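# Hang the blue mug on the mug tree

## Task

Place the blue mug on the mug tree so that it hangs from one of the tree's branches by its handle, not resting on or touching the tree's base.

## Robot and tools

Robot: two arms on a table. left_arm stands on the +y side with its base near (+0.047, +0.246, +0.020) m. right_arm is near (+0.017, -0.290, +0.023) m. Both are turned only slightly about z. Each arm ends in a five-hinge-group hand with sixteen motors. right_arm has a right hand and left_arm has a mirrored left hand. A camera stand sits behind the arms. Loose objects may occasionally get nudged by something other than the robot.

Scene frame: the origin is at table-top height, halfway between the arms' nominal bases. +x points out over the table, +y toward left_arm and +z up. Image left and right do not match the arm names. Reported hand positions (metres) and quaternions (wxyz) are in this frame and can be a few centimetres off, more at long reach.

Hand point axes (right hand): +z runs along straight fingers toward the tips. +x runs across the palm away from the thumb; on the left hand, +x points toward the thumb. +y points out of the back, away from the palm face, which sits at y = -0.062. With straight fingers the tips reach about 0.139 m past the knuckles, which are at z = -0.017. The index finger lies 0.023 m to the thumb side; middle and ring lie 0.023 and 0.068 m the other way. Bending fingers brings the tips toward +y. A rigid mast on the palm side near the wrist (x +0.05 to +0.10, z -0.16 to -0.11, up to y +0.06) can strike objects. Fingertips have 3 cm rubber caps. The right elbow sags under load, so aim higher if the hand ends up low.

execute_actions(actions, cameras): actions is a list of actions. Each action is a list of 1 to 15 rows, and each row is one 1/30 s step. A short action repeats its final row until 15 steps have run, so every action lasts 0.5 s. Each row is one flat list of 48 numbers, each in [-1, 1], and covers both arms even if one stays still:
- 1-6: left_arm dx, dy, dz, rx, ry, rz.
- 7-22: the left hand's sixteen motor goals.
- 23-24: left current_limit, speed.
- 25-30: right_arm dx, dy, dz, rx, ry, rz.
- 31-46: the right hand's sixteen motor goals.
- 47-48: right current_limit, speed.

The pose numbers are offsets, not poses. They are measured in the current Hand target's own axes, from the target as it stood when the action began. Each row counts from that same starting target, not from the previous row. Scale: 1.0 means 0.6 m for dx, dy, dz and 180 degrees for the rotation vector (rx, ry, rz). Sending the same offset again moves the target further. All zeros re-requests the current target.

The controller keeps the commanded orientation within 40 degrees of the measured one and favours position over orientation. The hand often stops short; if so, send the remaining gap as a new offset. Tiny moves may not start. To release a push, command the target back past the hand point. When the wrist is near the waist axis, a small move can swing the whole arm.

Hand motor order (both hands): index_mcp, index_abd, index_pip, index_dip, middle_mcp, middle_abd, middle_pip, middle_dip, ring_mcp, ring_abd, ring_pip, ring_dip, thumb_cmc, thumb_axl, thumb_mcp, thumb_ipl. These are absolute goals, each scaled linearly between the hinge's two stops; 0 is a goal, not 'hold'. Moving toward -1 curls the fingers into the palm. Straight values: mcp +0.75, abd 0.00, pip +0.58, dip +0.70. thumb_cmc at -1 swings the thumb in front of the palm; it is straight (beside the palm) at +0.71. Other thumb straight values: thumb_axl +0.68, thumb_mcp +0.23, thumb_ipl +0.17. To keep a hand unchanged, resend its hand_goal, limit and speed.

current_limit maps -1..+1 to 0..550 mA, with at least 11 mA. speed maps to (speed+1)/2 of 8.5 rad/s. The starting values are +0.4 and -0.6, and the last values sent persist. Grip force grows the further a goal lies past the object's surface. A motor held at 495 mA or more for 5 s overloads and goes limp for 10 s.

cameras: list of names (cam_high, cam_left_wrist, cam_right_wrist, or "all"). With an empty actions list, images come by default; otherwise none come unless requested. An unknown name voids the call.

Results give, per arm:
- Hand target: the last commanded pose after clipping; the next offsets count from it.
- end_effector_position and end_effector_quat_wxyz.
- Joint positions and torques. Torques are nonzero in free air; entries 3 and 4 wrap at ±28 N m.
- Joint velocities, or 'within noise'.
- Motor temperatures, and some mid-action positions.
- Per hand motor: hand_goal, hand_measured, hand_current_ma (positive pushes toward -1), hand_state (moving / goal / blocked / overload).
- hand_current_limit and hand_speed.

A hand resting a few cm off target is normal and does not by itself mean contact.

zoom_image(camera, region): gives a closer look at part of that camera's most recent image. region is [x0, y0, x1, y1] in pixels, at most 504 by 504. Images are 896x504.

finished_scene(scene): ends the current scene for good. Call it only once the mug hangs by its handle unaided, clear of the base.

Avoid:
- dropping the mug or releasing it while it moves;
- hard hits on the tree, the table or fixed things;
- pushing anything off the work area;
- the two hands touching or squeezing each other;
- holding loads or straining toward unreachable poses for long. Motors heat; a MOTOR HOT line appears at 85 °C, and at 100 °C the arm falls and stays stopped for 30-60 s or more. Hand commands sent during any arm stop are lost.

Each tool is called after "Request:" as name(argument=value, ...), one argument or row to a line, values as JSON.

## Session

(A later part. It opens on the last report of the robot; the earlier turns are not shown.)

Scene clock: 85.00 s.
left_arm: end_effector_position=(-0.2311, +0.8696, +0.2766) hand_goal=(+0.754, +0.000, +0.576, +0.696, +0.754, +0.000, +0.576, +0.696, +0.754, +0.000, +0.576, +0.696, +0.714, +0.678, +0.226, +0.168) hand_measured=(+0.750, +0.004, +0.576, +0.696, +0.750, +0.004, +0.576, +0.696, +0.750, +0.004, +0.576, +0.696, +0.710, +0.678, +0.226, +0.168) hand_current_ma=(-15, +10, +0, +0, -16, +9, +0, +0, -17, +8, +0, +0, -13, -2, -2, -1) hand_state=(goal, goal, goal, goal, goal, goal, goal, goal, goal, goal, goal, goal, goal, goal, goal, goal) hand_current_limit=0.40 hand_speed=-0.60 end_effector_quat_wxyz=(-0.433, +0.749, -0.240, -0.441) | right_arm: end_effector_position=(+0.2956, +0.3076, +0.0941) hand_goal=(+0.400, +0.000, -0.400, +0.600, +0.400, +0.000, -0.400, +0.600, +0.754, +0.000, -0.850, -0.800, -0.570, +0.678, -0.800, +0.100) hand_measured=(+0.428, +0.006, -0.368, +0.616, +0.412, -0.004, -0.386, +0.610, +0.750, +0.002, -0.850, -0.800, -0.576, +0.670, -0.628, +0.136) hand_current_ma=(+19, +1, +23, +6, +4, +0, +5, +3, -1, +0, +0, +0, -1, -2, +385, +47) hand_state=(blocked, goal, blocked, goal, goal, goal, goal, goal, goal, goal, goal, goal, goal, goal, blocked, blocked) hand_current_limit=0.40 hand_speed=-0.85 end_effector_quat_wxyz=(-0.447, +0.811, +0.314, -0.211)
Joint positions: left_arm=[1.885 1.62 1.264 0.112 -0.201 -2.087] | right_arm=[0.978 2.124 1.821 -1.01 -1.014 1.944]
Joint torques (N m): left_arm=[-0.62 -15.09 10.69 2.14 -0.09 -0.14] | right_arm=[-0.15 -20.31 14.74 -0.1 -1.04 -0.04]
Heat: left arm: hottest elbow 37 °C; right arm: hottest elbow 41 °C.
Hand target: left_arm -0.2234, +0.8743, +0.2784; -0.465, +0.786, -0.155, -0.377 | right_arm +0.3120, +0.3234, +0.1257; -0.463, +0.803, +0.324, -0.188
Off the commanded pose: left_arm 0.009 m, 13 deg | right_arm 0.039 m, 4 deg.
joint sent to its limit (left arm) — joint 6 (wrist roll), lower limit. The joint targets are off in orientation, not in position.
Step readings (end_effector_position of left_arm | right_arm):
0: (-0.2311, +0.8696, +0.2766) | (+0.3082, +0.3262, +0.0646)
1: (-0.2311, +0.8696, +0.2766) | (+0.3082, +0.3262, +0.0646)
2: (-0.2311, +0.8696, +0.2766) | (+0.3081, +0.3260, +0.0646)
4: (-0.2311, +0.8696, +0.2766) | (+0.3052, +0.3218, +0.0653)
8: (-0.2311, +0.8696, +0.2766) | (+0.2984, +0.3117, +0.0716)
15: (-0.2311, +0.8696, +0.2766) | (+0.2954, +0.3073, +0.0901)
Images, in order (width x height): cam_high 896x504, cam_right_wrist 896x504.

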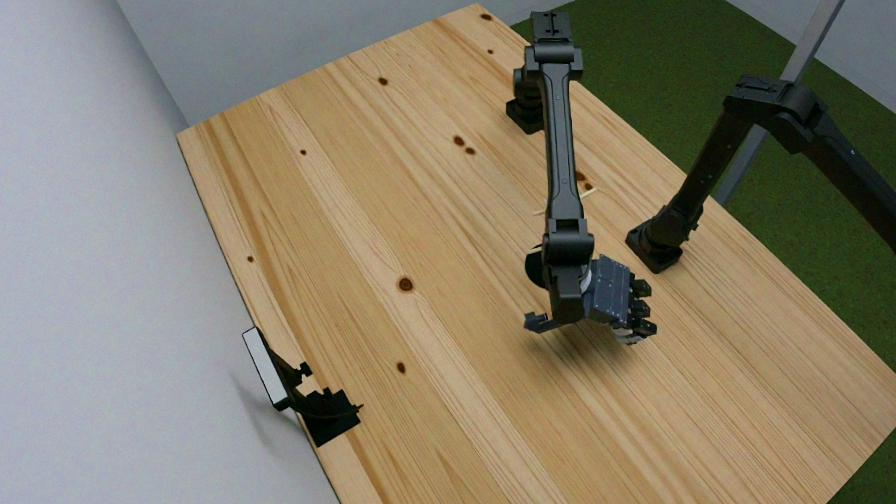

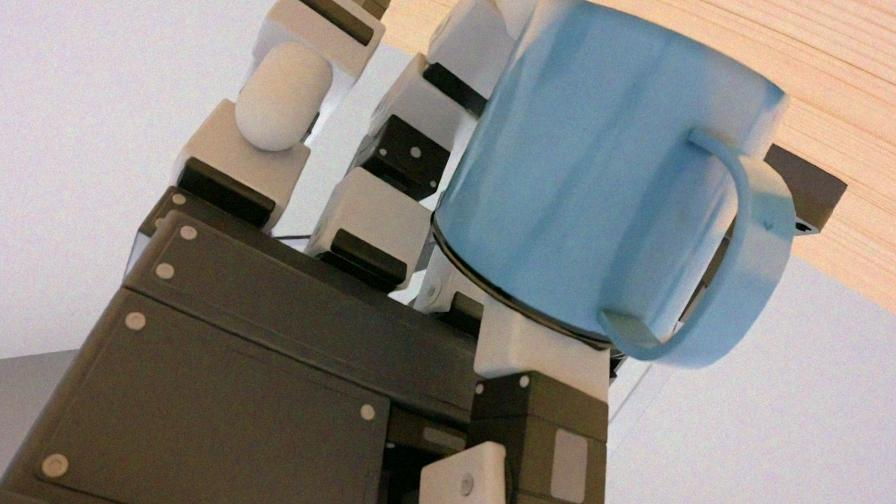

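Request:
execute_actions(
  actions=[
    [[0,0,0,0,0,0, 0.754,0,0.576,0.696,0.754,0,0.576,0.696,0.754,0,0.576,0.696,0.714,0.678,0.226,0.168,0.4,-0.6, 0,-0.144,-0.083,0,0,0, 0.4,0,-0.40,0.6,0.4,0,-0.4,0.6,0.754,0,-0.85,-0.8,-0.571,0.678,-0.8,0.1,0.4,-0.85]],
    [[0,0,0,0,0,0, 0.754,0,0.576,0.696,0.754,0,0.576,0.696,0.754,0,0.576,0.696,0.714,0.678,0.226,0.168,0.4,-0.6, 0,-0.144,-0.083,0,0,0, 0.4,0,-0.40,0.6,0.4,0,-0.4,0.6,0.754,0,-0.85,-0.8,-0.571,0.678,-0.8,0.1,0.4,-0.85]],
  ],
  cameras=["cam_right_wrist","cam_high"],
)

Request:
zoom_image(
  camera="cam_high",
  region=[500, 160, 740, 380],
)

Scene clock: 86.80 s.
left_arm: end_effector_position=(-0.2311, +0.8696, +0.2766) hand_goal=(+0.754, +0.000, +0.576, +0.696, +0.754, +0.000, +0.576, +0.696, +0.754, +0.000, +0.576, +0.696, +0.714, +0.678, +0.226, +0.168) hand_measured=(+0.750, +0.004, +0.576, +0.696, +0.750, +0.004, +0.576, +0.696, +0.750, +0.004, +0.576, +0.696, +0.710, +0.678, +0.226, +0.168) hand_current_ma=(-15, +10, +0, +0, -16, +9, +0, +0, -17, +8, +0, +0, -13, -2, -2, -1) hand_state=(goal, goal, goal, goal, goal, goal, goal, goal, goal, goal, goal, goal, goal, goal, goal, goal) hand_current_limit=0.40 hand_speed=-0.60 end_effector_quat_wxyz=(-0.433, +0.749, -0.240, -0.441) | right_arm: end_effector_position=(+0.3032, +0.3202, +0.2964) hand_goal=(+0.400, +0.000, -0.400, +0.600, +0.400, +0.000, -0.400, +0.600, +0.754, +0.000, -0.850, -0.800, -0.570, +0.678, -0.800, +0.100) hand_measured=(+0.428, +0.006, -0.368, +0.616, +0.412, -0.004, -0.386, +0.610, +0.750, +0.002, -0.850, -0.800, -0.576, +0.670, -0.630, +0.136) hand_current_ma=(+20, +1, +23, +6, +5, +0, +5, +3, -1, +0, +0, +0, -1, -3, +385, +48) hand_state=(blocked, goal, blocked, goal, goal, goal, goal, goal, goal, goal, goal, goal, goal, goal, blocked, blocked) hand_current_limit=0.40 hand_speed=-0.85 end_effector_quat_wxyz=(-0.453, +0.811, +0.309, -0.205)
Joint positions: left_arm=[1.885 1.62 1.264 0.112 -0.201 -2.087] | right_arm=[0.978 2.129 2.362 -1.508 -1.014 1.975]
Joint torques (N m): left_arm=[-0.67 -15.15 10.69 2.14 -0.1 -0.15] | right_arm=[-0.32 -20.66 14.87 0.01 -1.02 -0.13]
Heat: left arm: hottest elbow 37 °C; right arm: hottest elbow 42 °C.
Hand target: left_arm -0.2234, +0.8743, +0.2784; -0.465, +0.786, -0.155, -0.377 | right_arm +0.3121, +0.3238, +0.3252; -0.463, +0.803, +0.324, -0.188
Off the commanded pose: left_arm 0.009 m, 13 deg | right_arm 0.030 m, 3 deg.
joint sent to its limit (left arm) — joint 6 (wrist roll), lower limit. The joint targets are off in orientation, not in position.
Step readings (end_effector_position of left_arm | right_arm):
0: (-0.2311, +0.8696, +0.2766) | (+0.2956, +0.3076, +0.0941)
1: (-0.2311, +0.8696, +0.2766) | (+0.2955, +0.3074, +0.0943)
2: (-0.2311, +0.8696, +0.2766) | (+0.2950, +0.3064, +0.0967)
4: (-0.2311, +0.8696, +0.2766) | (+0.2925, +0.3025, +0.1051)
8: (-0.2311, +0.8696, +0.2766) | (+0.2919, +0.3017, +0.1399)
15: (-0.2311, +0.8696, +0.2766) | (+0.2993, +0.3133, +0.2087)
16: (-0.2311, +0.8696, +0.2766) | (+0.3001, +0.3146, +0.2145)
17: (-0.2311, +0.8696, +0.2766) | (+0.3000, +0.3146, +0.2210)
19: (-0.2311, +0.8696, +0.2766) | (+0.2986, +0.3122, +0.2334)
23: (-0.2311, +0.8696, +0.2766) | (+0.2981, +0.3122, +0.2700)
30: (-0.2311, +0.8696, +0.2766) | (+0.2997, +0.3150, +0.3238)
Images, in order (width x height): cam_high 896x504, cam_right_wrist 896x504.

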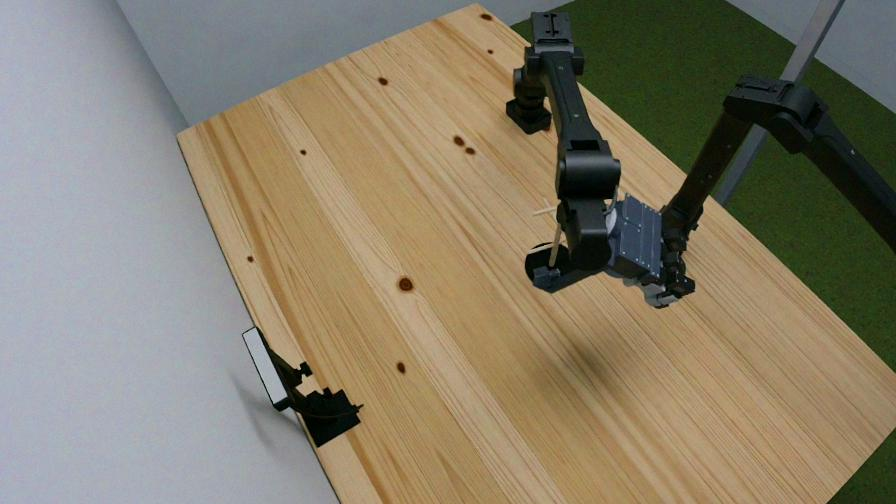

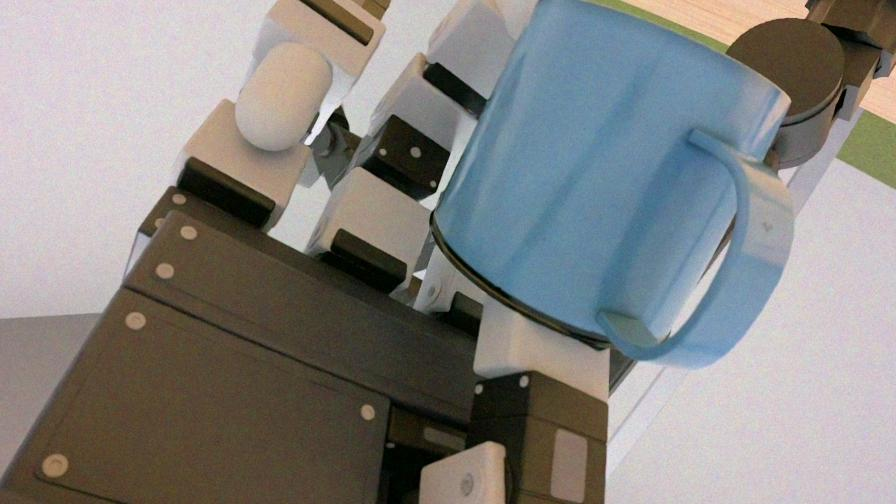

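Scaled by 2.100.

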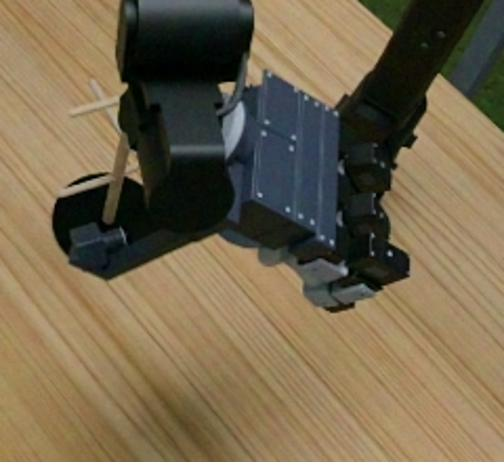

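Request:
execute_actions(
  actions=[
    [[0,0,0,0,0,0, 0.754,0,0.576,0.696,0.754,0,0.576,0.696,0.754,0,0.576,0.696,0.714,0.678,0.226,0.168,0.4,-0.6, 0.1207,0.1247,-0.1162,0,0,0, 0.4,0,-0.40,0.6,0.4,0,-0.4,0.6,0.754,0,-0.85,-0.8,-0.571,0.678,-0.8,0.1,0.4,-0.85]],
  ],
  cameras=["cam_right_wrist","cam_high"],
)

Request:
zoom_image(
  camera="cam_high",
  region=[440, 140, 700, 340],
)

Scene clock: 89.00 s.
left_arm: end_effector_position=(-0.2311, +0.8696, +0.2766) hand_goal=(+0.754, +0.000, +0.576, +0.696, +0.754, +0.000, +0.576, +0.696, +0.754, +0.000, +0.576, +0.696, +0.714, +0.678, +0.226, +0.168) hand_measured=(+0.750, +0.004, +0.576, +0.696, +0.750, +0.004, +0.576, +0.696, +0.750, +0.004, +0.576, +0.696, +0.710, +0.678, +0.226, +0.168) hand_current_ma=(-15, +10, +0, +0, -16, +9, +0, +0, -17, +8, +0, +0, -13, -2, -2, -1) hand_state=(goal, goal, goal, goal, goal, goal, goal, goal, goal, goal, goal, goal, goal, goal, goal, goal) hand_current_limit=0.40 hand_speed=-0.60 end_effector_quat_wxyz=(-0.433, +0.749, -0.240, -0.441) | right_arm: end_effector_position=(+0.4270, +0.2988, +0.2648) hand_goal=(+0.400, +0.000, -0.400, +0.600, +0.400, +0.000, -0.400, +0.600, +0.754, +0.000, -0.850, -0.800, -0.570, +0.678, -0.800, +0.100) hand_measured=(+0.432, +0.008, -0.368, +0.616, +0.414, -0.004, -0.386, +0.610, +0.750, +0.002, -0.850, -0.800, -0.576, +0.670, -0.638, +0.136) hand_current_ma=(+24, +1, +23, +6, +6, +0, +5, +3, -1, +0, +0, +0, -1, -3, +385, +49) hand_state=(blocked, goal, blocked, goal, goal, goal, goal, goal, goal, goal, goal, goal, goal, goal, blocked, blocked) hand_current_limit=0.40 hand_speed=-0.85 end_effector_quat_wxyz=(-0.478, +0.813, +0.287, -0.169)
Joint positions: left_arm=[1.885 1.62 1.264 0.112 -0.201 -2.087] | right_arm=[0.816 2.37 2.709 -1.685 -1.048 1.828]
Joint torques (N m): left_arm=[-0.67 -15.15 10.7 2.17 -0.08 -0.14] | right_arm=[0.15 -22.07 14.41 0.02 -1.07 -0.13]
Heat: left arm: hottest elbow 37 °C; right arm: hottest elbow 42 °C.
Hand target: left_arm -0.2234, +0.8743, +0.2784; -0.465, +0.786, -0.155, -0.377 | right_arm +0.4322, +0.3035, +0.2951; -0.463, +0.803, +0.324, -0.188
Off the commanded pose: left_arm 0.009 m, 13 deg | right_arm 0.031 m, 5 deg.
joint sent to its limit (left arm) — joint 6 (wrist roll), lower limit. The joint targets are off in orientation, not in position.
joint sent to its limit (right arm) — joint 4 (wrist pitch), lower limit. The joint targets are off in position and orientation.
Step readings (end_effector_position of left_arm | right_arm):
0: (-0.2311, +0.8696, +0.2766) | (+0.3032, +0.3202, +0.2964)
1: (-0.2311, +0.8696, +0.2766) | (+0.3036, +0.3199, +0.2966)
2: (-0.2311, +0.8696, +0.2766) | (+0.3057, +0.3188, +0.2969)
4: (-0.2311, +0.8696, +0.2766) | (+0.3157, +0.3180, +0.2996)
8: (-0.2311, +0.8696, +0.2766) | (+0.3666, +0.3060, +0.2961)
15: (-0.2311, +0.8696, +0.2766) | (+0.4455, +0.2787, +0.2672)
Images, in order (width x height): cam_high 896x504, cam_right_wrist 896x504.

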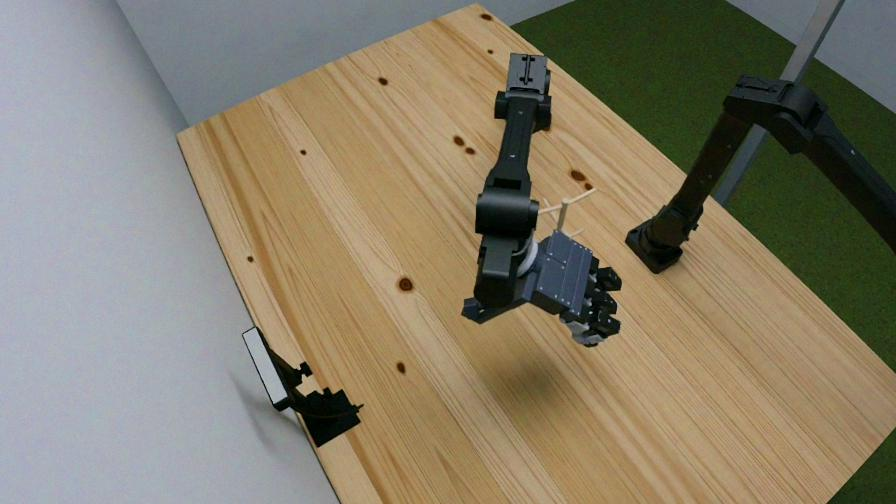

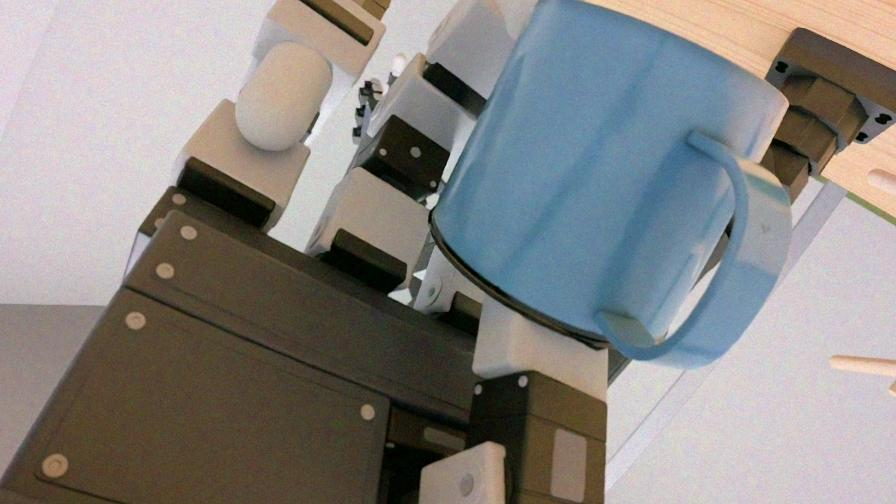

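Scaled by 1.938.

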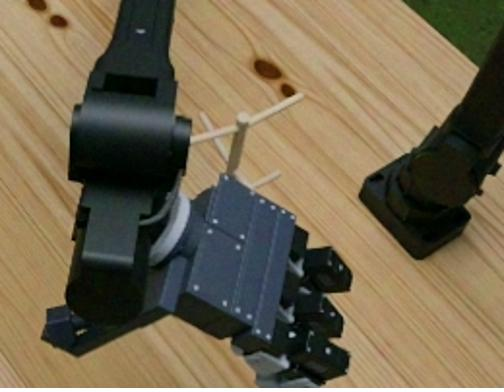

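Request:
execute_actions(
  actions=[
    [[0,0,0,0,0,0, 0.754,0,0.576,0.696,0.754,0,0.576,0.696,0.754,0,0.576,0.696,0.714,0.678,0.226,0.168,0.4,-0.6, -0.0043,0.03,0.19,0,0,0, 0.4,0,-0.40,0.6,0.4,0,-0.4,0.6,0.754,0,-0.85,-0.8,-0.571,0.678,-0.8,0.1,0.4,-0.85]],
    [[0,0,0,0,0,0, 0.754,0,0.576,0.696,0.754,0,0.576,0.696,0.754,0,0.576,0.696,0.714,0.678,0.226,0.168,0.4,-0.6, -0.0043,0.03,0.19,0,0,0, 0.4,0,-0.40,0.6,0.4,0,-0.4,0.6,0.754,0,-0.85,-0.8,-0.571,0.678,-0.8,0.1,0.4,-0.85]],
  ],
  cameras=["cam_right_wrist","cam_high"],
)

Scene clock: 93.87 s.
left_arm: end_effector_position=(-0.2311, +0.8696, +0.2766) hand_goal=(+0.754, +0.000, +0.576, +0.696, +0.754, +0.000, +0.576, +0.696, +0.754, +0.000, +0.576, +0.696, +0.714, +0.678, +0.226, +0.168) hand_measured=(+0.750, +0.004, +0.576, +0.696, +0.750, +0.004, +0.576, +0.696, +0.750, +0.004, +0.576, +0.696, +0.710, +0.678, +0.226, +0.168) hand_current_ma=(-15, +10, +0, +0, -16, +9, +0, +0, -17, +8, +0, +0, -13, -2, -2, -1) hand_state=(goal, goal, goal, goal, goal, goal, goal, goal, goal, goal, goal, goal, goal, goal, goal, goal) hand_current_limit=0.40 hand_speed=-0.60 end_effector_quat_wxyz=(-0.433, +0.749, -0.240, -0.441) | right_arm: end_effector_position=(+0.2977, +0.4306, +0.1356) hand_goal=(+0.400, +0.000, -0.400, +0.600, +0.400, +0.000, -0.400, +0.600, +0.754, +0.000, -0.850, -0.800, -0.570, +0.678, -0.800, +0.100) hand_measured=(+0.432, +0.008, -0.368, +0.616, +0.414, -0.004, -0.386, +0.610, +0.750, +0.002, -0.850, -0.800, -0.576, +0.670, -0.638, +0.136) hand_current_ma=(+24, +1, +23, +6, +6, +0, +5, +3, -1, +0, +0, +0, -1, -3, +385, +49) hand_state=(blocked, goal, blocked, goal, goal, goal, goal, goal, goal, goal, goal, goal, goal, goal, blocked, blocked) hand_current_limit=0.40 hand_speed=-0.85 end_effector_quat_wxyz=(-0.452, +0.803, +0.331, -0.201)
Joint positions: left_arm=[1.885 1.62 1.264 0.112 -0.201 -2.087] | right_arm=[1.068 2.435 2.48 -1.222 -0.985 2.061]
Joint torques (N m): left_arm=[-0.62 -15.09 10.67 2.17 -0.09 -0.15] | right_arm=[-0.67 -24.53 9.51 1.17 -0.95 0.06]
Heat: left arm: hottest elbow 37 °C; right arm: hottest elbow 43 °C.
Hand target: left_arm -0.2234, +0.8743, +0.2784; -0.465, +0.786, -0.155, -0.377 | right_arm +0.3036, +0.4290, +0.1498; -0.463, +0.803, +0.324, -0.188
Off the commanded pose: left_arm 0.009 m, 13 deg | right_arm 0.015 m, 2 deg.
joint sent to its limit (left arm) — joint 6 (wrist roll), lower limit. The joint targets are off in orientation, not in position.
Step readings (end_effector_position of left_arm | right_arm):
0: (-0.2311, +0.8696, +0.2766) | (+0.4270, +0.2988, +0.2648)
1: (-0.2311, +0.8696, +0.2766) | (+0.4268, +0.2989, +0.2648)
2: (-0.2311, +0.8696, +0.2766) | (+0.4245, +0.3014, +0.2645)
4: (-0.2311, +0.8696, +0.2766) | (+0.4246, +0.3076, +0.2624)
8: (-0.2311, +0.8696, +0.2766) | (+0.4031, +0.3318, +0.2527)
15: (-0.2311, +0.8696, +0.2766) | (+0.3530, +0.3678, +0.2261)
16: (-0.2311, +0.8696, +0.2766) | (+0.3497, +0.3701, +0.2229)
17: (-0.2311, +0.8696, +0.2766) | (+0.3474, +0.3741, +0.2174)
19: (-0.2311, +0.8696, +0.2766) | (+0.3454, +0.3842, +0.2075)
23: (-0.2311, +0.8696, +0.2766) | (+0.3333, +0.4037, +0.1795)
30: (-0.2311, +0.8696, +0.2766) | (+0.2995, +0.4261, +0.1402)
Images, in order (width x height): cam_high 896x504, cam_right_wrist 896x504.

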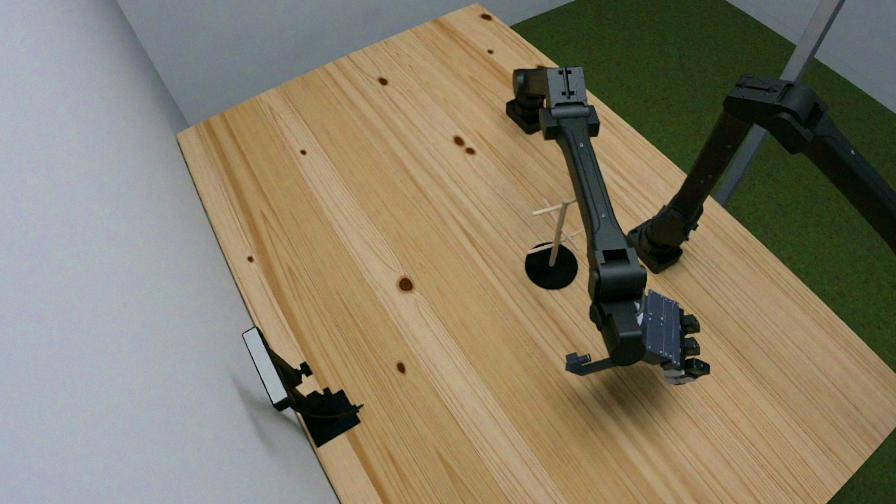

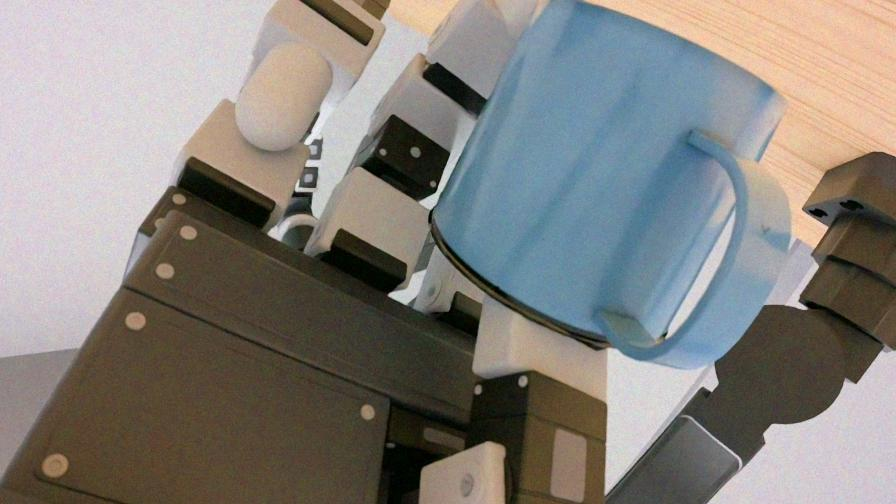

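Request:
execute_actions(
  actions=[],
)

Scene clock: 94.63 s.
left_arm: end_effector_position=(-0.2311, +0.8696, +0.2766) hand_goal=(+0.754, +0.000, +0.576, +0.696, +0.754, +0.000, +0.576, +0.696, +0.754, +0.000, +0.576, +0.696, +0.714, +0.678, +0.226, +0.168) hand_measured=(+0.750, +0.004, +0.576, +0.696, +0.750, +0.004, +0.576, +0.696, +0.750, +0.004, +0.576, +0.696, +0.710, +0.678, +0.226, +0.168) hand_current_ma=(-15, +10, +0, +0, -16, +9, +0, +0, -17, +8, +0, +0, -13, -2, -2, -1) hand_state=(goal, goal, goal, goal, goal, goal, goal, goal, goal, goal, goal, goal, goal, goal, goal, goal) hand_current_limit=0.40 hand_speed=-0.60 end_effector_quat_wxyz=(-0.433, +0.749, -0.240, -0.441) | right_arm: end_effector_position=(+0.2977, +0.4306, +0.1356) hand_goal=(+0.400, +0.000, -0.400, +0.600, +0.400, +0.000, -0.400, +0.600, +0.754, +0.000, -0.850, -0.800, -0.570, +0.678, -0.800, +0.100) hand_measured=(+0.432, +0.008, -0.368, +0.616, +0.414, -0.004, -0.386, +0.610, +0.750, +0.002, -0.850, -0.800, -0.576, +0.670, -0.638, +0.136) hand_current_ma=(+24, +1, +23, +6, +6, +0, +5, +3, -1, +0, +0, +0, -1, -3, +385, +49) hand_state=(blocked, goal, blocked, goal, goal, goal, goal, goal, goal, goal, goal, goal, goal, goal, blocked, blocked) hand_current_limit=0.40 hand_speed=-0.85 end_effector_quat_wxyz=(-0.452, +0.803, +0.331, -0.201)
Joint positions: left_arm=[1.885 1.62 1.264 0.112 -0.201 -2.087] | right_arm=[1.068 2.435 2.48 -1.222 -0.985 2.061]
Joint velocities: within noise
Joint torques (N m): left_arm=[-0.62 -15.03 10.69 2.17 -0.09 -0.14] | right_arm=[-0.15 -24.53 9.46 1.21 -0.96 0.06]
Motor temperatures (°C): left_arm=[24 34 37 23 22 24] | right_arm=[31 39 43 27 26 23]
Heat: left arm: hottest elbow 37 °C; right arm: hottest elbow 43 °C.
Hand target: left_arm -0.2234, +0.8743, +0.2784; -0.465, +0.786, -0.155, -0.377 | right_arm +0.3037, +0.4290, +0.1498; -0.463, +0.803, +0.324, -0.188
Off the commanded pose: left_arm 0.009 m, 13 deg | right_arm 0.015 m, 2 deg.

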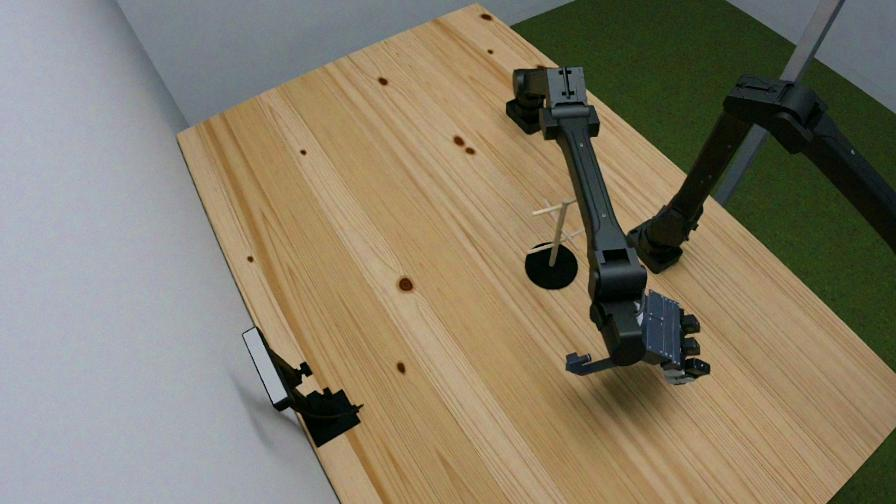

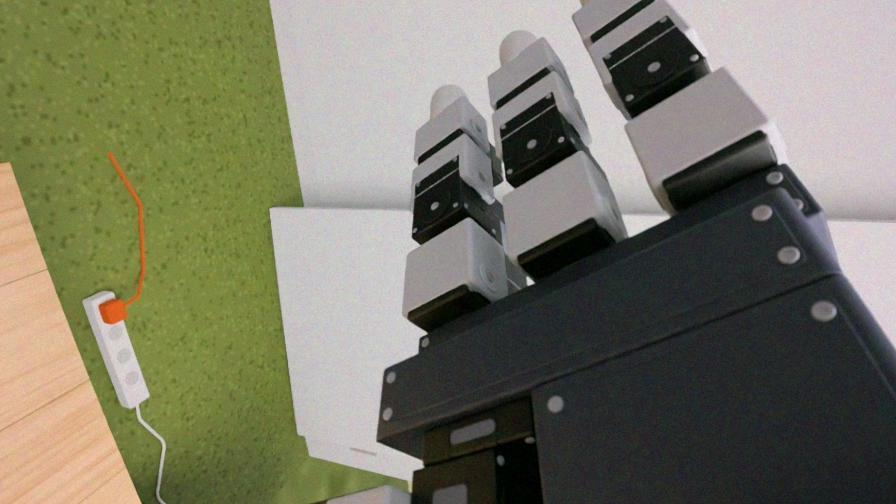

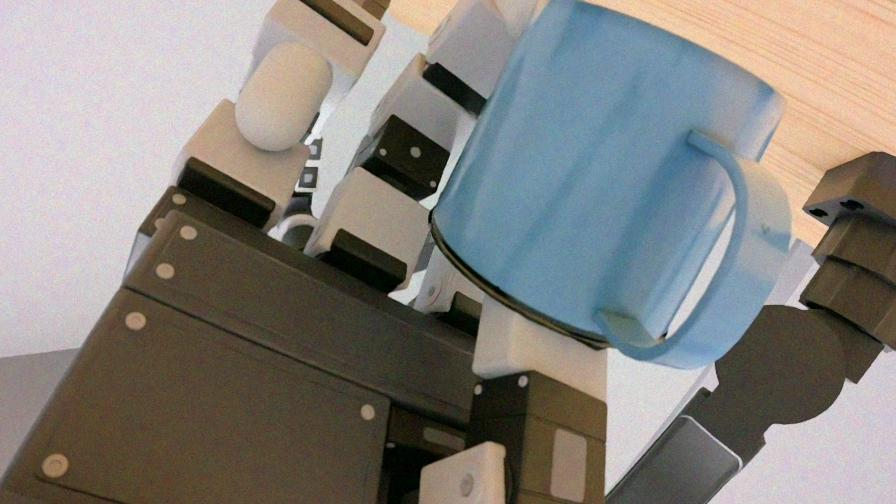

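Request:
execute_actions(
  actions=[
    [[0,0,0,0,0,0,0.754,0,0.576,0.696,0.754,0,0.576,0.696,0.754,0,0.576,0.696,0.714,0.678,0.226,0.168,0.4,-0.6,0,0.07,0.04,0.0556,0,0,0.4,0,-0.4,0.6,0.4,0,-0.4,0.6,0.754,0,-0.85,-0.8,-0.571,0.678,-0.8,0.1,0.4,-0.85]],
  ],
  cameras=["cam_high","cam_right_wrist"],
)

Scene clock: 97.67 s.
left_arm: end_effector_position=(-0.2311, +0.8696, +0.2766) hand_goal=(+0.754, +0.000, +0.576, +0.696, +0.754, +0.000, +0.576, +0.696, +0.754, +0.000, +0.576, +0.696, +0.714, +0.678, +0.226, +0.168) hand_measured=(+0.750, +0.004, +0.576, +0.696, +0.750, +0.004, +0.576, +0.696, +0.750, +0.004, +0.576, +0.696, +0.710, +0.678, +0.226, +0.168) hand_current_ma=(-15, +10, +0, +0, -16, +9, +0, +0, -17, +8, +0, +0, -13, -2, -2, -1) hand_state=(goal, goal, goal, goal, goal, goal, goal, goal, goal, goal, goal, goal, goal, goal, goal, goal) hand_current_limit=0.40 hand_speed=-0.60 end_effector_quat_wxyz=(-0.433, +0.749, -0.240, -0.441) | right_arm: end_effector_position=(+0.3009, +0.4283, +0.0879) hand_goal=(+0.400, +0.000, -0.400, +0.600, +0.400, +0.000, -0.400, +0.600, +0.754, +0.000, -0.850, -0.800, -0.570, +0.678, -0.800, +0.100) hand_measured=(+0.432, +0.008, -0.368, +0.616, +0.414, -0.004, -0.386, +0.610, +0.750, +0.002, -0.850, -0.800, -0.576, +0.670, -0.638, +0.138) hand_current_ma=(+24, +1, +23, +6, +6, +0, +5, +3, -1, +0, +0, +0, -1, -3, +385, +50) hand_state=(blocked, goal, blocked, goal, goal, goal, goal, goal, goal, goal, goal, goal, goal, goal, blocked, blocked) hand_current_limit=0.40 hand_speed=-0.85 end_effector_quat_wxyz=(-0.515, +0.759, +0.327, -0.230)
Joint positions: left_arm=[1.885 1.62 1.264 0.112 -0.201 -2.087] | right_arm=[1.032 2.41 2.255 -0.956 -1.152 2.081]
Joint torques (N m): left_arm=[-0.67 -15.09 10.69 2.15 -0.09 -0.14] | right_arm=[0.03 -24 9.57 1.22 -1.19 0.07]
Heat: left arm: hottest elbow 37 °C; right arm: hottest elbow 43 °C.
Hand target: left_arm -0.2234, +0.8743, +0.2784; -0.465, +0.786, -0.155, -0.377 | right_arm +0.3039, +0.4286, +0.1013; -0.532, +0.760, +0.306, -0.215
Off the commanded pose: left_arm 0.009 m, 13 deg | right_arm 0.014 m, 4 deg.
joint sent to its limit (left arm) — joint 6 (wrist roll), lower limit. The joint targets are off in orientation, not in position.
joint sent to its limit (right arm) — joint 6 (wrist roll), upper limit. The joint targets are off in orientation, not in position.
Step readings (end_effector_position of left_arm | right_arm):
0: (-0.2311, +0.8696, +0.2766) | (+0.2977, +0.4306, +0.1356)
1: (-0.2311, +0.8696, +0.2766) | (+0.2972, +0.4308, +0.1354)
2: (-0.2311, +0.8696, +0.2766) | (+0.2949, +0.4320, +0.1348)
4: (-0.2311, +0.8696, +0.2766) | (+0.2887, +0.4341, +0.1330)
8: (-0.2311, +0.8696, +0.2766) | (+0.2877, +0.4326, +0.1115)
15: (-0.2311, +0.8696, +0.2766) | (+0.2967, +0.4264, +0.0858)
Images, in order (width x height): cam_high 896x504, cam_right_wrist 896x504.

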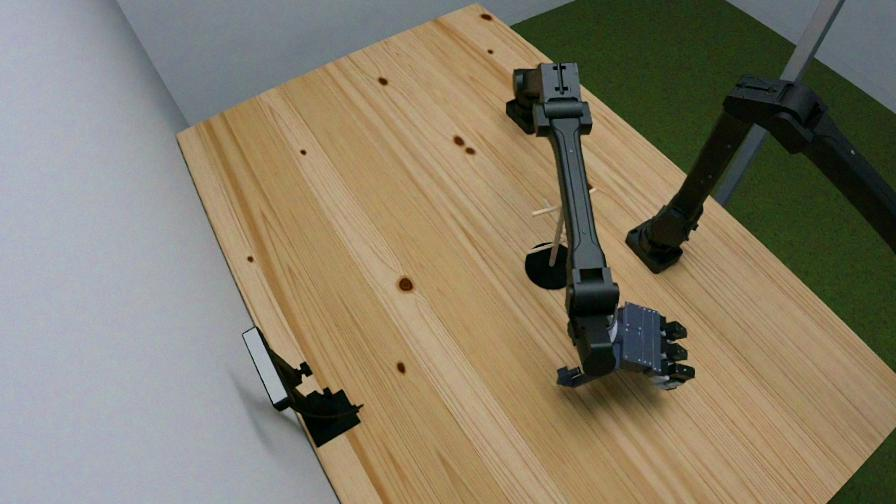

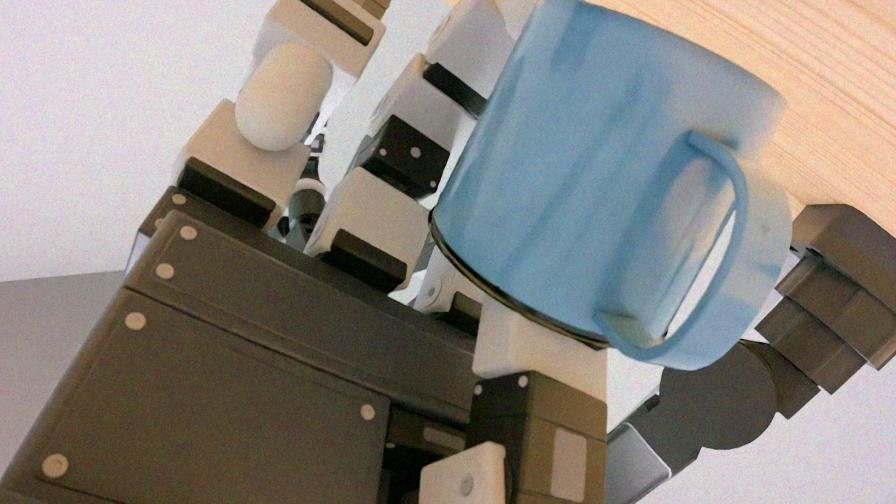

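Request:
execute_actions(
  actions=[
    [[0,0,0,0,0,0,0.754,0,0.576,0.696,0.754,0,0.576,0.696,0.754,0,0.576,0.696,0.714,0.678,0.226,0.168,0.4,-0.6,-0.0323,-0.0647,-0.2123,0,0.0418,0.0152,0.4,0,-0.4,0.6,0.4,0,-0.4,0.6,0.754,0,-0.85,-0.8,-0.571,0.678,-0.8,0.1,0.4,-0.85]],
  ],
)

Scene clock: 99.60 s.
left_arm: end_effector_position=(-0.2311, +0.8696, +0.2766) hand_goal=(+0.754, +0.000, +0.576, +0.696, +0.754, +0.000, +0.576, +0.696, +0.754, +0.000, +0.576, +0.696, +0.714, +0.678, +0.226, +0.168) hand_measured=(+0.750, +0.004, +0.576, +0.696, +0.750, +0.004, +0.576, +0.696, +0.750, +0.004, +0.576, +0.696, +0.710, +0.678, +0.226, +0.168) hand_current_ma=(-15, +10, +0, +0, -16, +9, +0, +0, -17, +8, +0, +0, -13, -2, -2, -1) hand_state=(goal, goal, goal, goal, goal, goal, goal, goal, goal, goal, goal, goal, goal, goal, goal, goal) hand_current_limit=0.40 hand_speed=-0.60 end_effector_quat_wxyz=(-0.433, +0.749, -0.240, -0.441) | right_arm: end_effector_position=(+0.3686, +0.3373, +0.1858) hand_goal=(+0.400, +0.000, -0.400, +0.600, +0.400, +0.000, -0.400, +0.600, +0.754, +0.000, -0.850, -0.800, -0.570, +0.678, -0.800, +0.100) hand_measured=(+0.432, +0.008, -0.368, +0.616, +0.414, -0.004, -0.386, +0.610, +0.750, +0.002, -0.850, -0.800, -0.576, +0.670, -0.638, +0.138) hand_current_ma=(+24, +1, +23, +6, +6, +0, +5, +3, -1, +0, +0, +0, -1, -3, +385, +50) hand_state=(blocked, goal, blocked, goal, goal, goal, goal, goal, goal, goal, goal, goal, goal, goal, blocked, blocked) hand_current_limit=0.40 hand_speed=-0.85 end_effector_quat_wxyz=(-0.537, +0.776, +0.277, -0.181)
Joint positions: left_arm=[1.885 1.62 1.264 0.112 -0.201 -2.087] | right_arm=[0.884 2.15 2.045 -0.975 -1.153 2.083]
Joint torques (N m): left_arm=[-0.67 -14.97 10.7 2.18 -0.08 -0.14] | right_arm=[0.62 -20.25 9.66 0.98 -1.07 0.04]
Heat: left arm: hottest elbow 37 °C; right arm: hottest elbow 43 °C.
Hand target: left_arm -0.2234, +0.8743, +0.2784; -0.465, +0.786, -0.155, -0.377 | right_arm +0.3638, +0.3387, +0.1816; -0.545, +0.779, +0.252, -0.178
Off the commanded pose: left_arm 0.009 m, 13 deg | right_arm 0.007 m, 3 deg.
joint sent to its limit (left arm) — joint 6 (wrist roll), lower limit. The joint targets are off in orientation, not in position.
joint sent to its limit (right arm) — joint 6 (wrist roll), upper limit. The joint targets are off in orientation, not in position.
Step readings (end_effector_position of left_arm | right_arm):
0: (-0.2311, +0.8696, +0.2766) | (+0.3008, +0.4283, +0.0879)
1: (-0.2311, +0.8696, +0.2766) | (+0.3007, +0.4282, +0.0882)
2: (-0.2311, +0.8696, +0.2766) | (+0.3017, +0.4247, +0.0889)
4: (-0.2311, +0.8696, +0.2766) | (+0.3009, +0.4107, +0.0922)
8: (-0.2311, +0.8696, +0.2766) | (+0.3210, +0.3761, +0.1181)
15: (-0.2311, +0.8696, +0.2766) | (+0.3789, +0.3371, +0.1876)

Request:
execute_actions(
  actions=[
    [[0,0,0,0,0,0,0.754,0,0.576,0.696,0.754,0,0.576,0.696,0.754,0,0.576,0.696,0.714,0.678,0.226,0.168,0.4,-0.6,-0.014,0.138,-0.136,0,0.047,0.0171,0.4,0,-0.4,0.6,0.4,0,-0.4,0.6,0.754,0,-0.85,-0.8,-0.571,0.678,-0.8,0.1,0.4,-0.85]],
  ],
  cameras=["cam_high","cam_right_wrist"],
)

Scene clock: 100.80 s.
left_arm: end_effector_position=(-0.2311, +0.8696, +0.2766) hand_goal=(+0.754, +0.000, +0.576, +0.696, +0.754, +0.000, +0.576, +0.696, +0.754, +0.000, +0.576, +0.696, +0.714, +0.678, +0.226, +0.168) hand_measured=(+0.750, +0.004, +0.576, +0.696, +0.750, +0.004, +0.576, +0.696, +0.750, +0.004, +0.576, +0.696, +0.710, +0.678, +0.226, +0.168) hand_current_ma=(-15, +10, +0, +0, -16, +9, +0, +0, -17, +8, +0, +0, -13, -2, -2, -1) hand_state=(goal, goal, goal, goal, goal, goal, goal, goal, goal, goal, goal, goal, goal, goal, goal, goal) hand_current_limit=0.40 hand_speed=-0.60 end_effector_quat_wxyz=(-0.433, +0.749, -0.240, -0.441) | right_arm: end_effector_position=(+0.4223, +0.2446, +0.1218) hand_goal=(+0.400, +0.000, -0.400, +0.600, +0.400, +0.000, -0.400, +0.600, +0.754, +0.000, -0.850, -0.800, -0.570, +0.678, -0.800, +0.100) hand_measured=(+0.432, +0.008, -0.368, +0.616, +0.416, -0.004, -0.386, +0.610, +0.748, +0.002, -0.850, -0.800, -0.578, +0.668, -0.640, +0.138) hand_current_ma=(+24, +1, +23, +6, +6, +0, +5, +3, -1, +0, +0, +0, -2, -3, +385, +51) hand_state=(blocked, goal, blocked, goal, goal, goal, goal, goal, goal, goal, goal, goal, goal, goal, blocked, blocked) hand_current_limit=0.40 hand_speed=-0.85 end_effector_quat_wxyz=(-0.543, +0.799, +0.210, -0.151)
Joint positions: left_arm=[1.885 1.62 1.264 0.112 -0.201 -2.087] | right_arm=[0.733 2.066 1.734 -0.777 -1.152 2.083]
Joint torques (N m): left_arm=[-0.79 -15.09 10.71 2.17 -0.08 -0.15] | right_arm=[1.2 -20.42 9.14 1.25 -1.14 0.05]
Heat: left arm: hottest elbow 37 °C; right arm: hottest elbow 43 °C.
Hand target: left_arm -0.2234, +0.8743, +0.2784; -0.465, +0.786, -0.155, -0.377 | right_arm +0.4186, +0.2486, +0.1316; -0.557, +0.797, +0.190, -0.134
Off the commanded pose: left_arm 0.009 m, 13 deg | right_arm 0.011 m, 3 deg.
joint sent to its limit (left arm) — joint 6 (wrist roll), lower limit. The joint targets are off in orientation, not in position.
joint sent to its limit (right arm) — joint 6 (wrist roll), upper limit. The joint targets are off in orientation, not in position.
Step readings (end_effector_position of left_arm | right_arm):
0: (-0.2311, +0.8696, +0.2766) | (+0.3686, +0.3373, +0.1858)
1: (-0.2311, +0.8696, +0.2766) | (+0.3684, +0.3370, +0.1849)
2: (-0.2311, +0.8696, +0.2766) | (+0.3697, +0.3340, +0.1806)
4: (-0.2311, +0.8696, +0.2766) | (+0.3675, +0.3214, +0.1703)
8: (-0.2311, +0.8696, +0.2766) | (+0.3798, +0.2798, +0.1354)
15: (-0.2311, +0.8696, +0.2766) | (+0.4267, +0.2368, +0.1100)
Images, in order (width x height): cam_high 896x504, cam_right_wrist 896x504.

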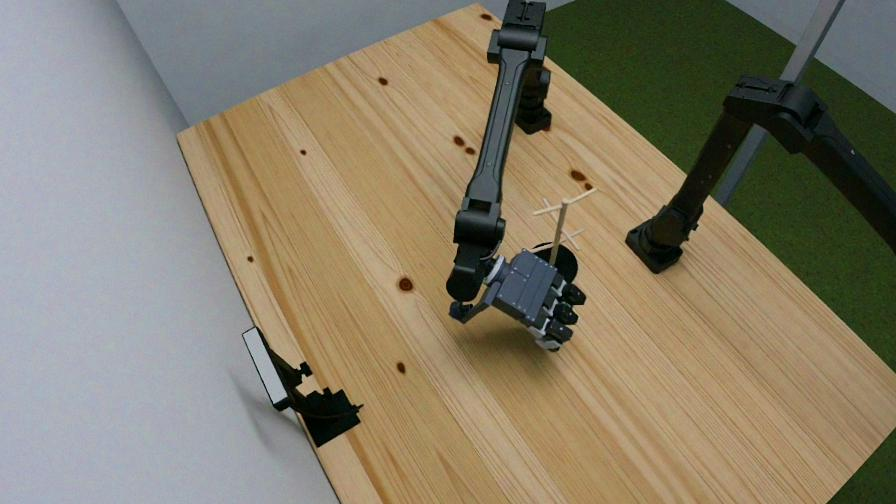

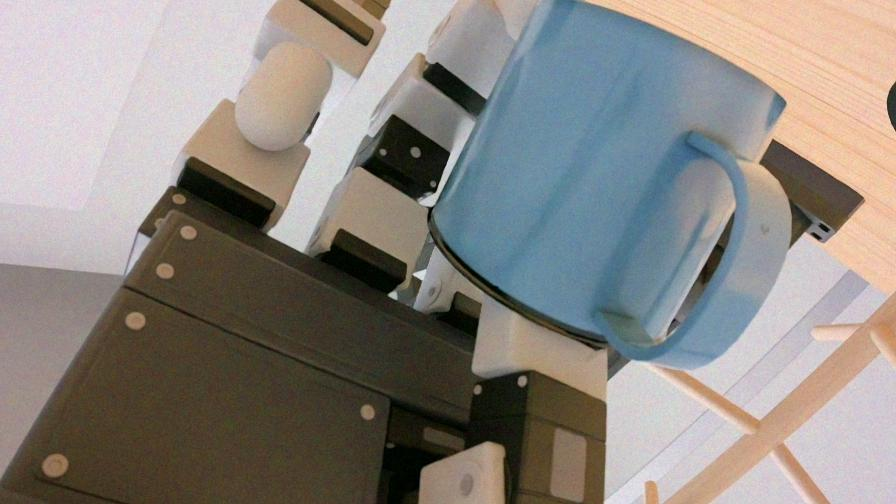

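Request:
execute_actions(
  actions=[
    [[0,0,0,0,0,0,0.754,0,0.576,0.696,0.754,0,0.576,0.696,0.754,0,0.576,0.696,0.714,0.678,0.226,0.168,0.4,-0.6,0,0.094,0.0342,0,0,0,0.4,0,-0.4,0.6,0.4,0,-0.4,0.6,0.754,0,-0.85,-0.8,-0.571,0.678,-0.8,0.1,0.4,-0.85]],
  ],
  cameras=["cam_right_wrist"],
)

Request:
execute_actions(
  actions=[
    [[0,0,0,0,0,0,0.754,0,0.576,0.696,0.754,0,0.576,0.696,0.754,0,0.576,0.696,0.714,0.678,0.226,0.168,0.4,-0.6,0,0.023,0.0086,0,0,0,0.4,0,-0.4,0.6,0.4,0,-0.4,0.6,0.754,0,-0.85,-0.8,-0.571,0.678,-0.8,0.1,0.4,-0.85]],
  ],
  cameras=["cam_high","cam_right_wrist"],
)

Scene clock: 101.87 s.
left_arm: end_effector_position=(-0.2311, +0.8696, +0.2766) hand_goal=(+0.754, +0.000, +0.576, +0.696, +0.754, +0.000, +0.576, +0.696, +0.754, +0.000, +0.576, +0.696, +0.714, +0.678, +0.226, +0.168) hand_measured=(+0.750, +0.004, +0.576, +0.696, +0.750, +0.004, +0.576, +0.696, +0.750, +0.004, +0.576, +0.696, +0.710, +0.678, +0.226, +0.168) hand_current_ma=(-15, +10, +0, +0, -16, +9, +0, +0, -17, +8, +0, +0, -13, -2, -2, -1) hand_state=(goal, goal, goal, goal, goal, goal, goal, goal, goal, goal, goal, goal, goal, goal, goal, goal) hand_current_limit=0.40 hand_speed=-0.60 end_effector_quat_wxyz=(-0.433, +0.749, -0.240, -0.441) | right_arm: end_effector_position=(+0.4221, +0.2442, +0.0691) hand_goal=(+0.400, +0.000, -0.400, +0.600, +0.400, +0.000, -0.400, +0.600, +0.754, +0.000, -0.850, -0.800, -0.570, +0.678, -0.800, +0.100) hand_measured=(+0.432, +0.008, -0.368, +0.616, +0.416, -0.004, -0.386, +0.610, +0.748, +0.002, -0.850, -0.800, -0.578, +0.668, -0.640, +0.138) hand_current_ma=(+24, +1, +23, +6, +6, +0, +5, +3, -1, +0, +0, +0, -2, -3, +385, +51) hand_state=(blocked, goal, blocked, goal, goal, goal, goal, goal, goal, goal, goal, goal, goal, goal, blocked, blocked) hand_current_limit=0.40 hand_speed=-0.85 end_effector_quat_wxyz=(-0.545, +0.798, +0.213, -0.146)
Joint positions: left_arm=[1.885 1.62 1.264 0.112 -0.201 -2.087] | right_arm=[0.733 2.113 1.665 -0.649 -1.15 2.084]
Joint torques (N m): left_arm=[-0.79 -15.21 10.73 2.17 -0.09 -0.14] | right_arm=[0.97 -18.96 9.09 1.29 -1.12 0.04]
Heat: left arm: hottest elbow 38 °C; right arm: hottest elbow 42 °C.
Hand target: left_arm -0.2234, +0.8743, +0.2784; -0.465, +0.786, -0.155, -0.377 | right_arm +0.4186, +0.2486, +0.0717; -0.557, +0.797, +0.190, -0.134
Off the commanded pose: left_arm 0.009 m, 13 deg | right_arm 0.006 m, 3 deg.
joint sent to its limit (left arm) — joint 6 (wrist roll), lower limit. The joint targets are off in orientation, not in position.
joint sent to its limit (right arm) — joint 6 (wrist roll), upper limit. The joint targets are off in orientation, not in position.
Step readings (end_effector_position of left_arm | right_arm):
0: (-0.2311, +0.8696, +0.2766) | (+0.4223, +0.2446, +0.1218)
1: (-0.2311, +0.8696, +0.2766) | (+0.4224, +0.2447, +0.1217)
2: (-0.2311, +0.8696, +0.2766) | (+0.4230, +0.2452, +0.1203)
4: (-0.2311, +0.8696, +0.2766) | (+0.4250, +0.2470, +0.1151)
8: (-0.2311, +0.8696, +0.2766) | (+0.4235, +0.2457, +0.0966)
15: (-0.2311, +0.8696, +0.2766) | (+0.4214, +0.2436, +0.0701)
Images, in order (width x height): cam_right_wrist 896x504.

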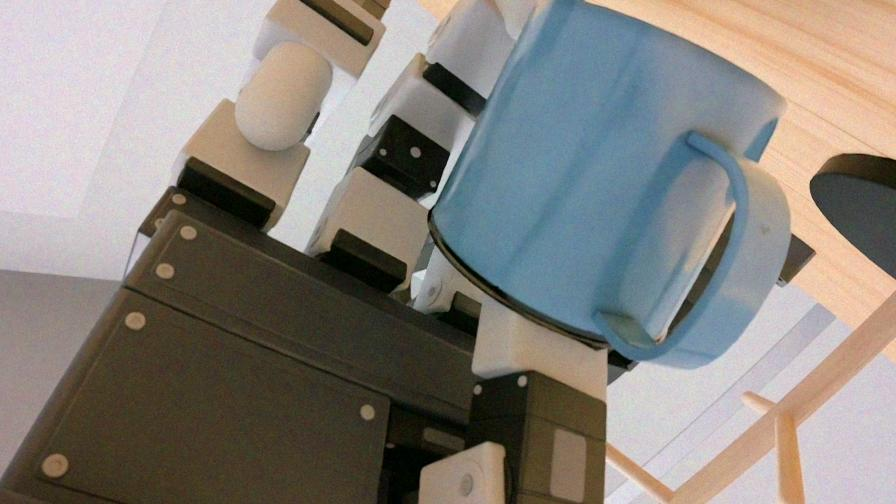

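Scene clock: 102.63 s.
left_arm: end_effector_position=(-0.2311, +0.8696, +0.2766) hand_goal=(+0.754, +0.000, +0.576, +0.696, +0.754, +0.000, +0.576, +0.696, +0.754, +0.000, +0.576, +0.696, +0.714, +0.678, +0.226, +0.168) hand_measured=(+0.750, +0.004, +0.576, +0.696, +0.750, +0.004, +0.576, +0.696, +0.750, +0.004, +0.576, +0.696, +0.710, +0.678, +0.226, +0.168) hand_current_ma=(-15, +10, +0, +0, -16, +9, +0, +0, -17, +8, +0, +0, -13, -2, -2, -1) hand_state=(goal, goal, goal, goal, goal, goal, goal, goal, goal, goal, goal, goal, goal, goal, goal, goal) hand_current_limit=0.40 hand_speed=-0.60 end_effector_quat_wxyz=(-0.433, +0.749, -0.240, -0.441) | right_arm: end_effector_position=(+0.4244, +0.2462, +0.0652) hand_goal=(+0.400, +0.000, -0.400, +0.600, +0.400, +0.000, -0.400, +0.600, +0.754, +0.000, -0.850, -0.800, -0.570, +0.678, -0.800, +0.100) hand_measured=(+0.432, +0.008, -0.368, +0.616, +0.416, -0.004, -0.386, +0.610, +0.748, +0.002, -0.850, -0.800, -0.578, +0.668, -0.640, +0.138) hand_current_ma=(+24, +1, +23, +6, +6, +0, +5, +3, -1, +0, +0, +0, -2, -3, +385, +51) hand_state=(blocked, goal, blocked, goal, goal, goal, goal, goal, goal, goal, goal, goal, goal, goal, blocked, blocked) hand_current_limit=0.40 hand_speed=-0.85 end_effector_quat_wxyz=(-0.548, +0.795, +0.217, -0.140)
Joint positions: left_arm=[1.885 1.62 1.264 0.112 -0.201 -2.087] | right_arm=[0.733 2.117 1.659 -0.621 -1.15 2.084]
Joint torques (N m): left_arm=[-0.67 -15.09 10.69 2.17 -0.09 -0.14] | right_arm=[1.08 -18.43 8.5 1.35 -1.07 0.03]
Heat: left arm: hottest elbow 38 °C; right arm: hottest elbow 42 °C.
Hand target: left_arm -0.2234, +0.8743, +0.2784; -0.465, +0.786, -0.155, -0.377 | right_arm +0.4185, +0.2487, +0.0570; -0.557, +0.797, +0.190, -0.134
Off the commanded pose: left_arm 0.009 m, 13 deg | right_arm 0.010 m, 3 deg.
joint sent to its limit (left arm) — joint 6 (wrist roll), lower limit. The joint targets are off in orientation, not in position.
joint sent to its limit (right arm) — joint 6 (wrist roll), upper limit. The joint targets are off in orientation, not in position.
Step readings (end_effector_position of left_arm | right_arm):
0: (-0.2311, +0.8696, +0.2766) | (+0.4221, +0.2442, +0.0691)
1: (-0.2311, +0.8696, +0.2766) | (+0.4221, +0.2442, +0.0691)
2: (-0.2311, +0.8696, +0.2766) | (+0.4225, +0.2445, +0.0692)
4: (-0.2311, +0.8696, +0.2766) | (+0.4238, +0.2457, +0.0692)
8: (-0.2311, +0.8696, +0.2766) | (+0.4257, +0.2474, +0.0697)
15: (-0.2311, +0.8696, +0.2766) | (+0.4249, +0.2466, +0.0671)
Images, in order (width x height): cam_high 896x504, cam_right_wrist 896x504.

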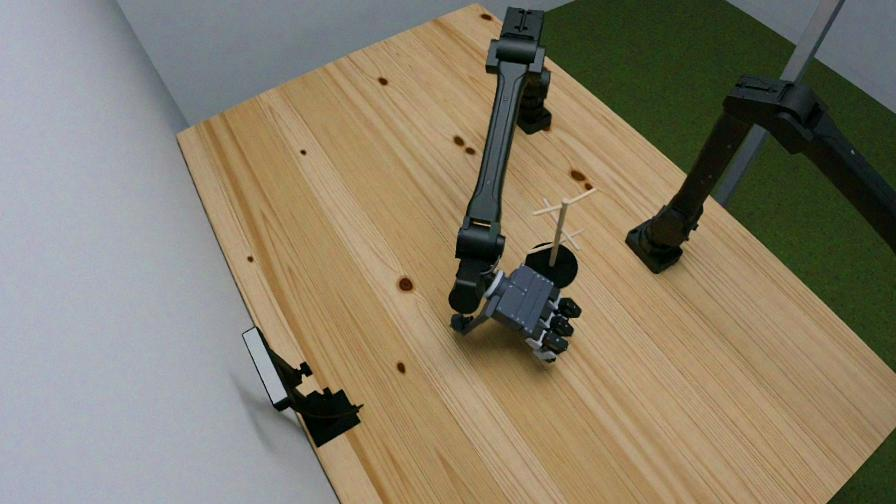

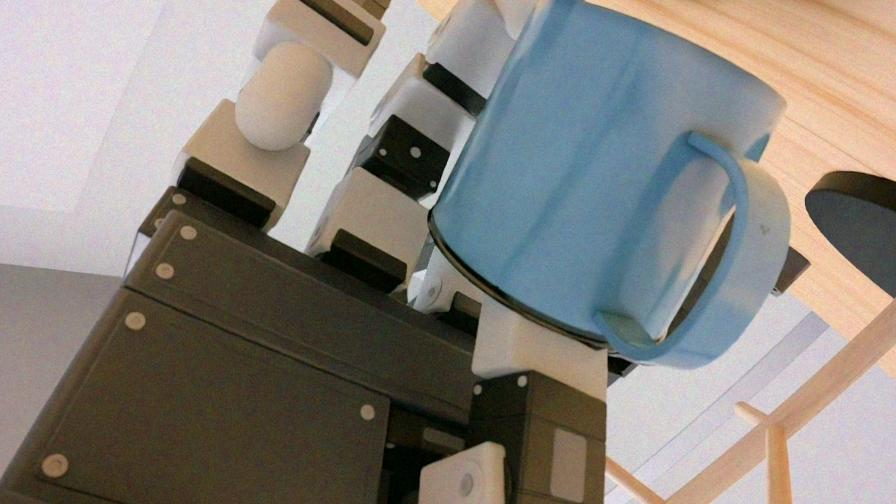

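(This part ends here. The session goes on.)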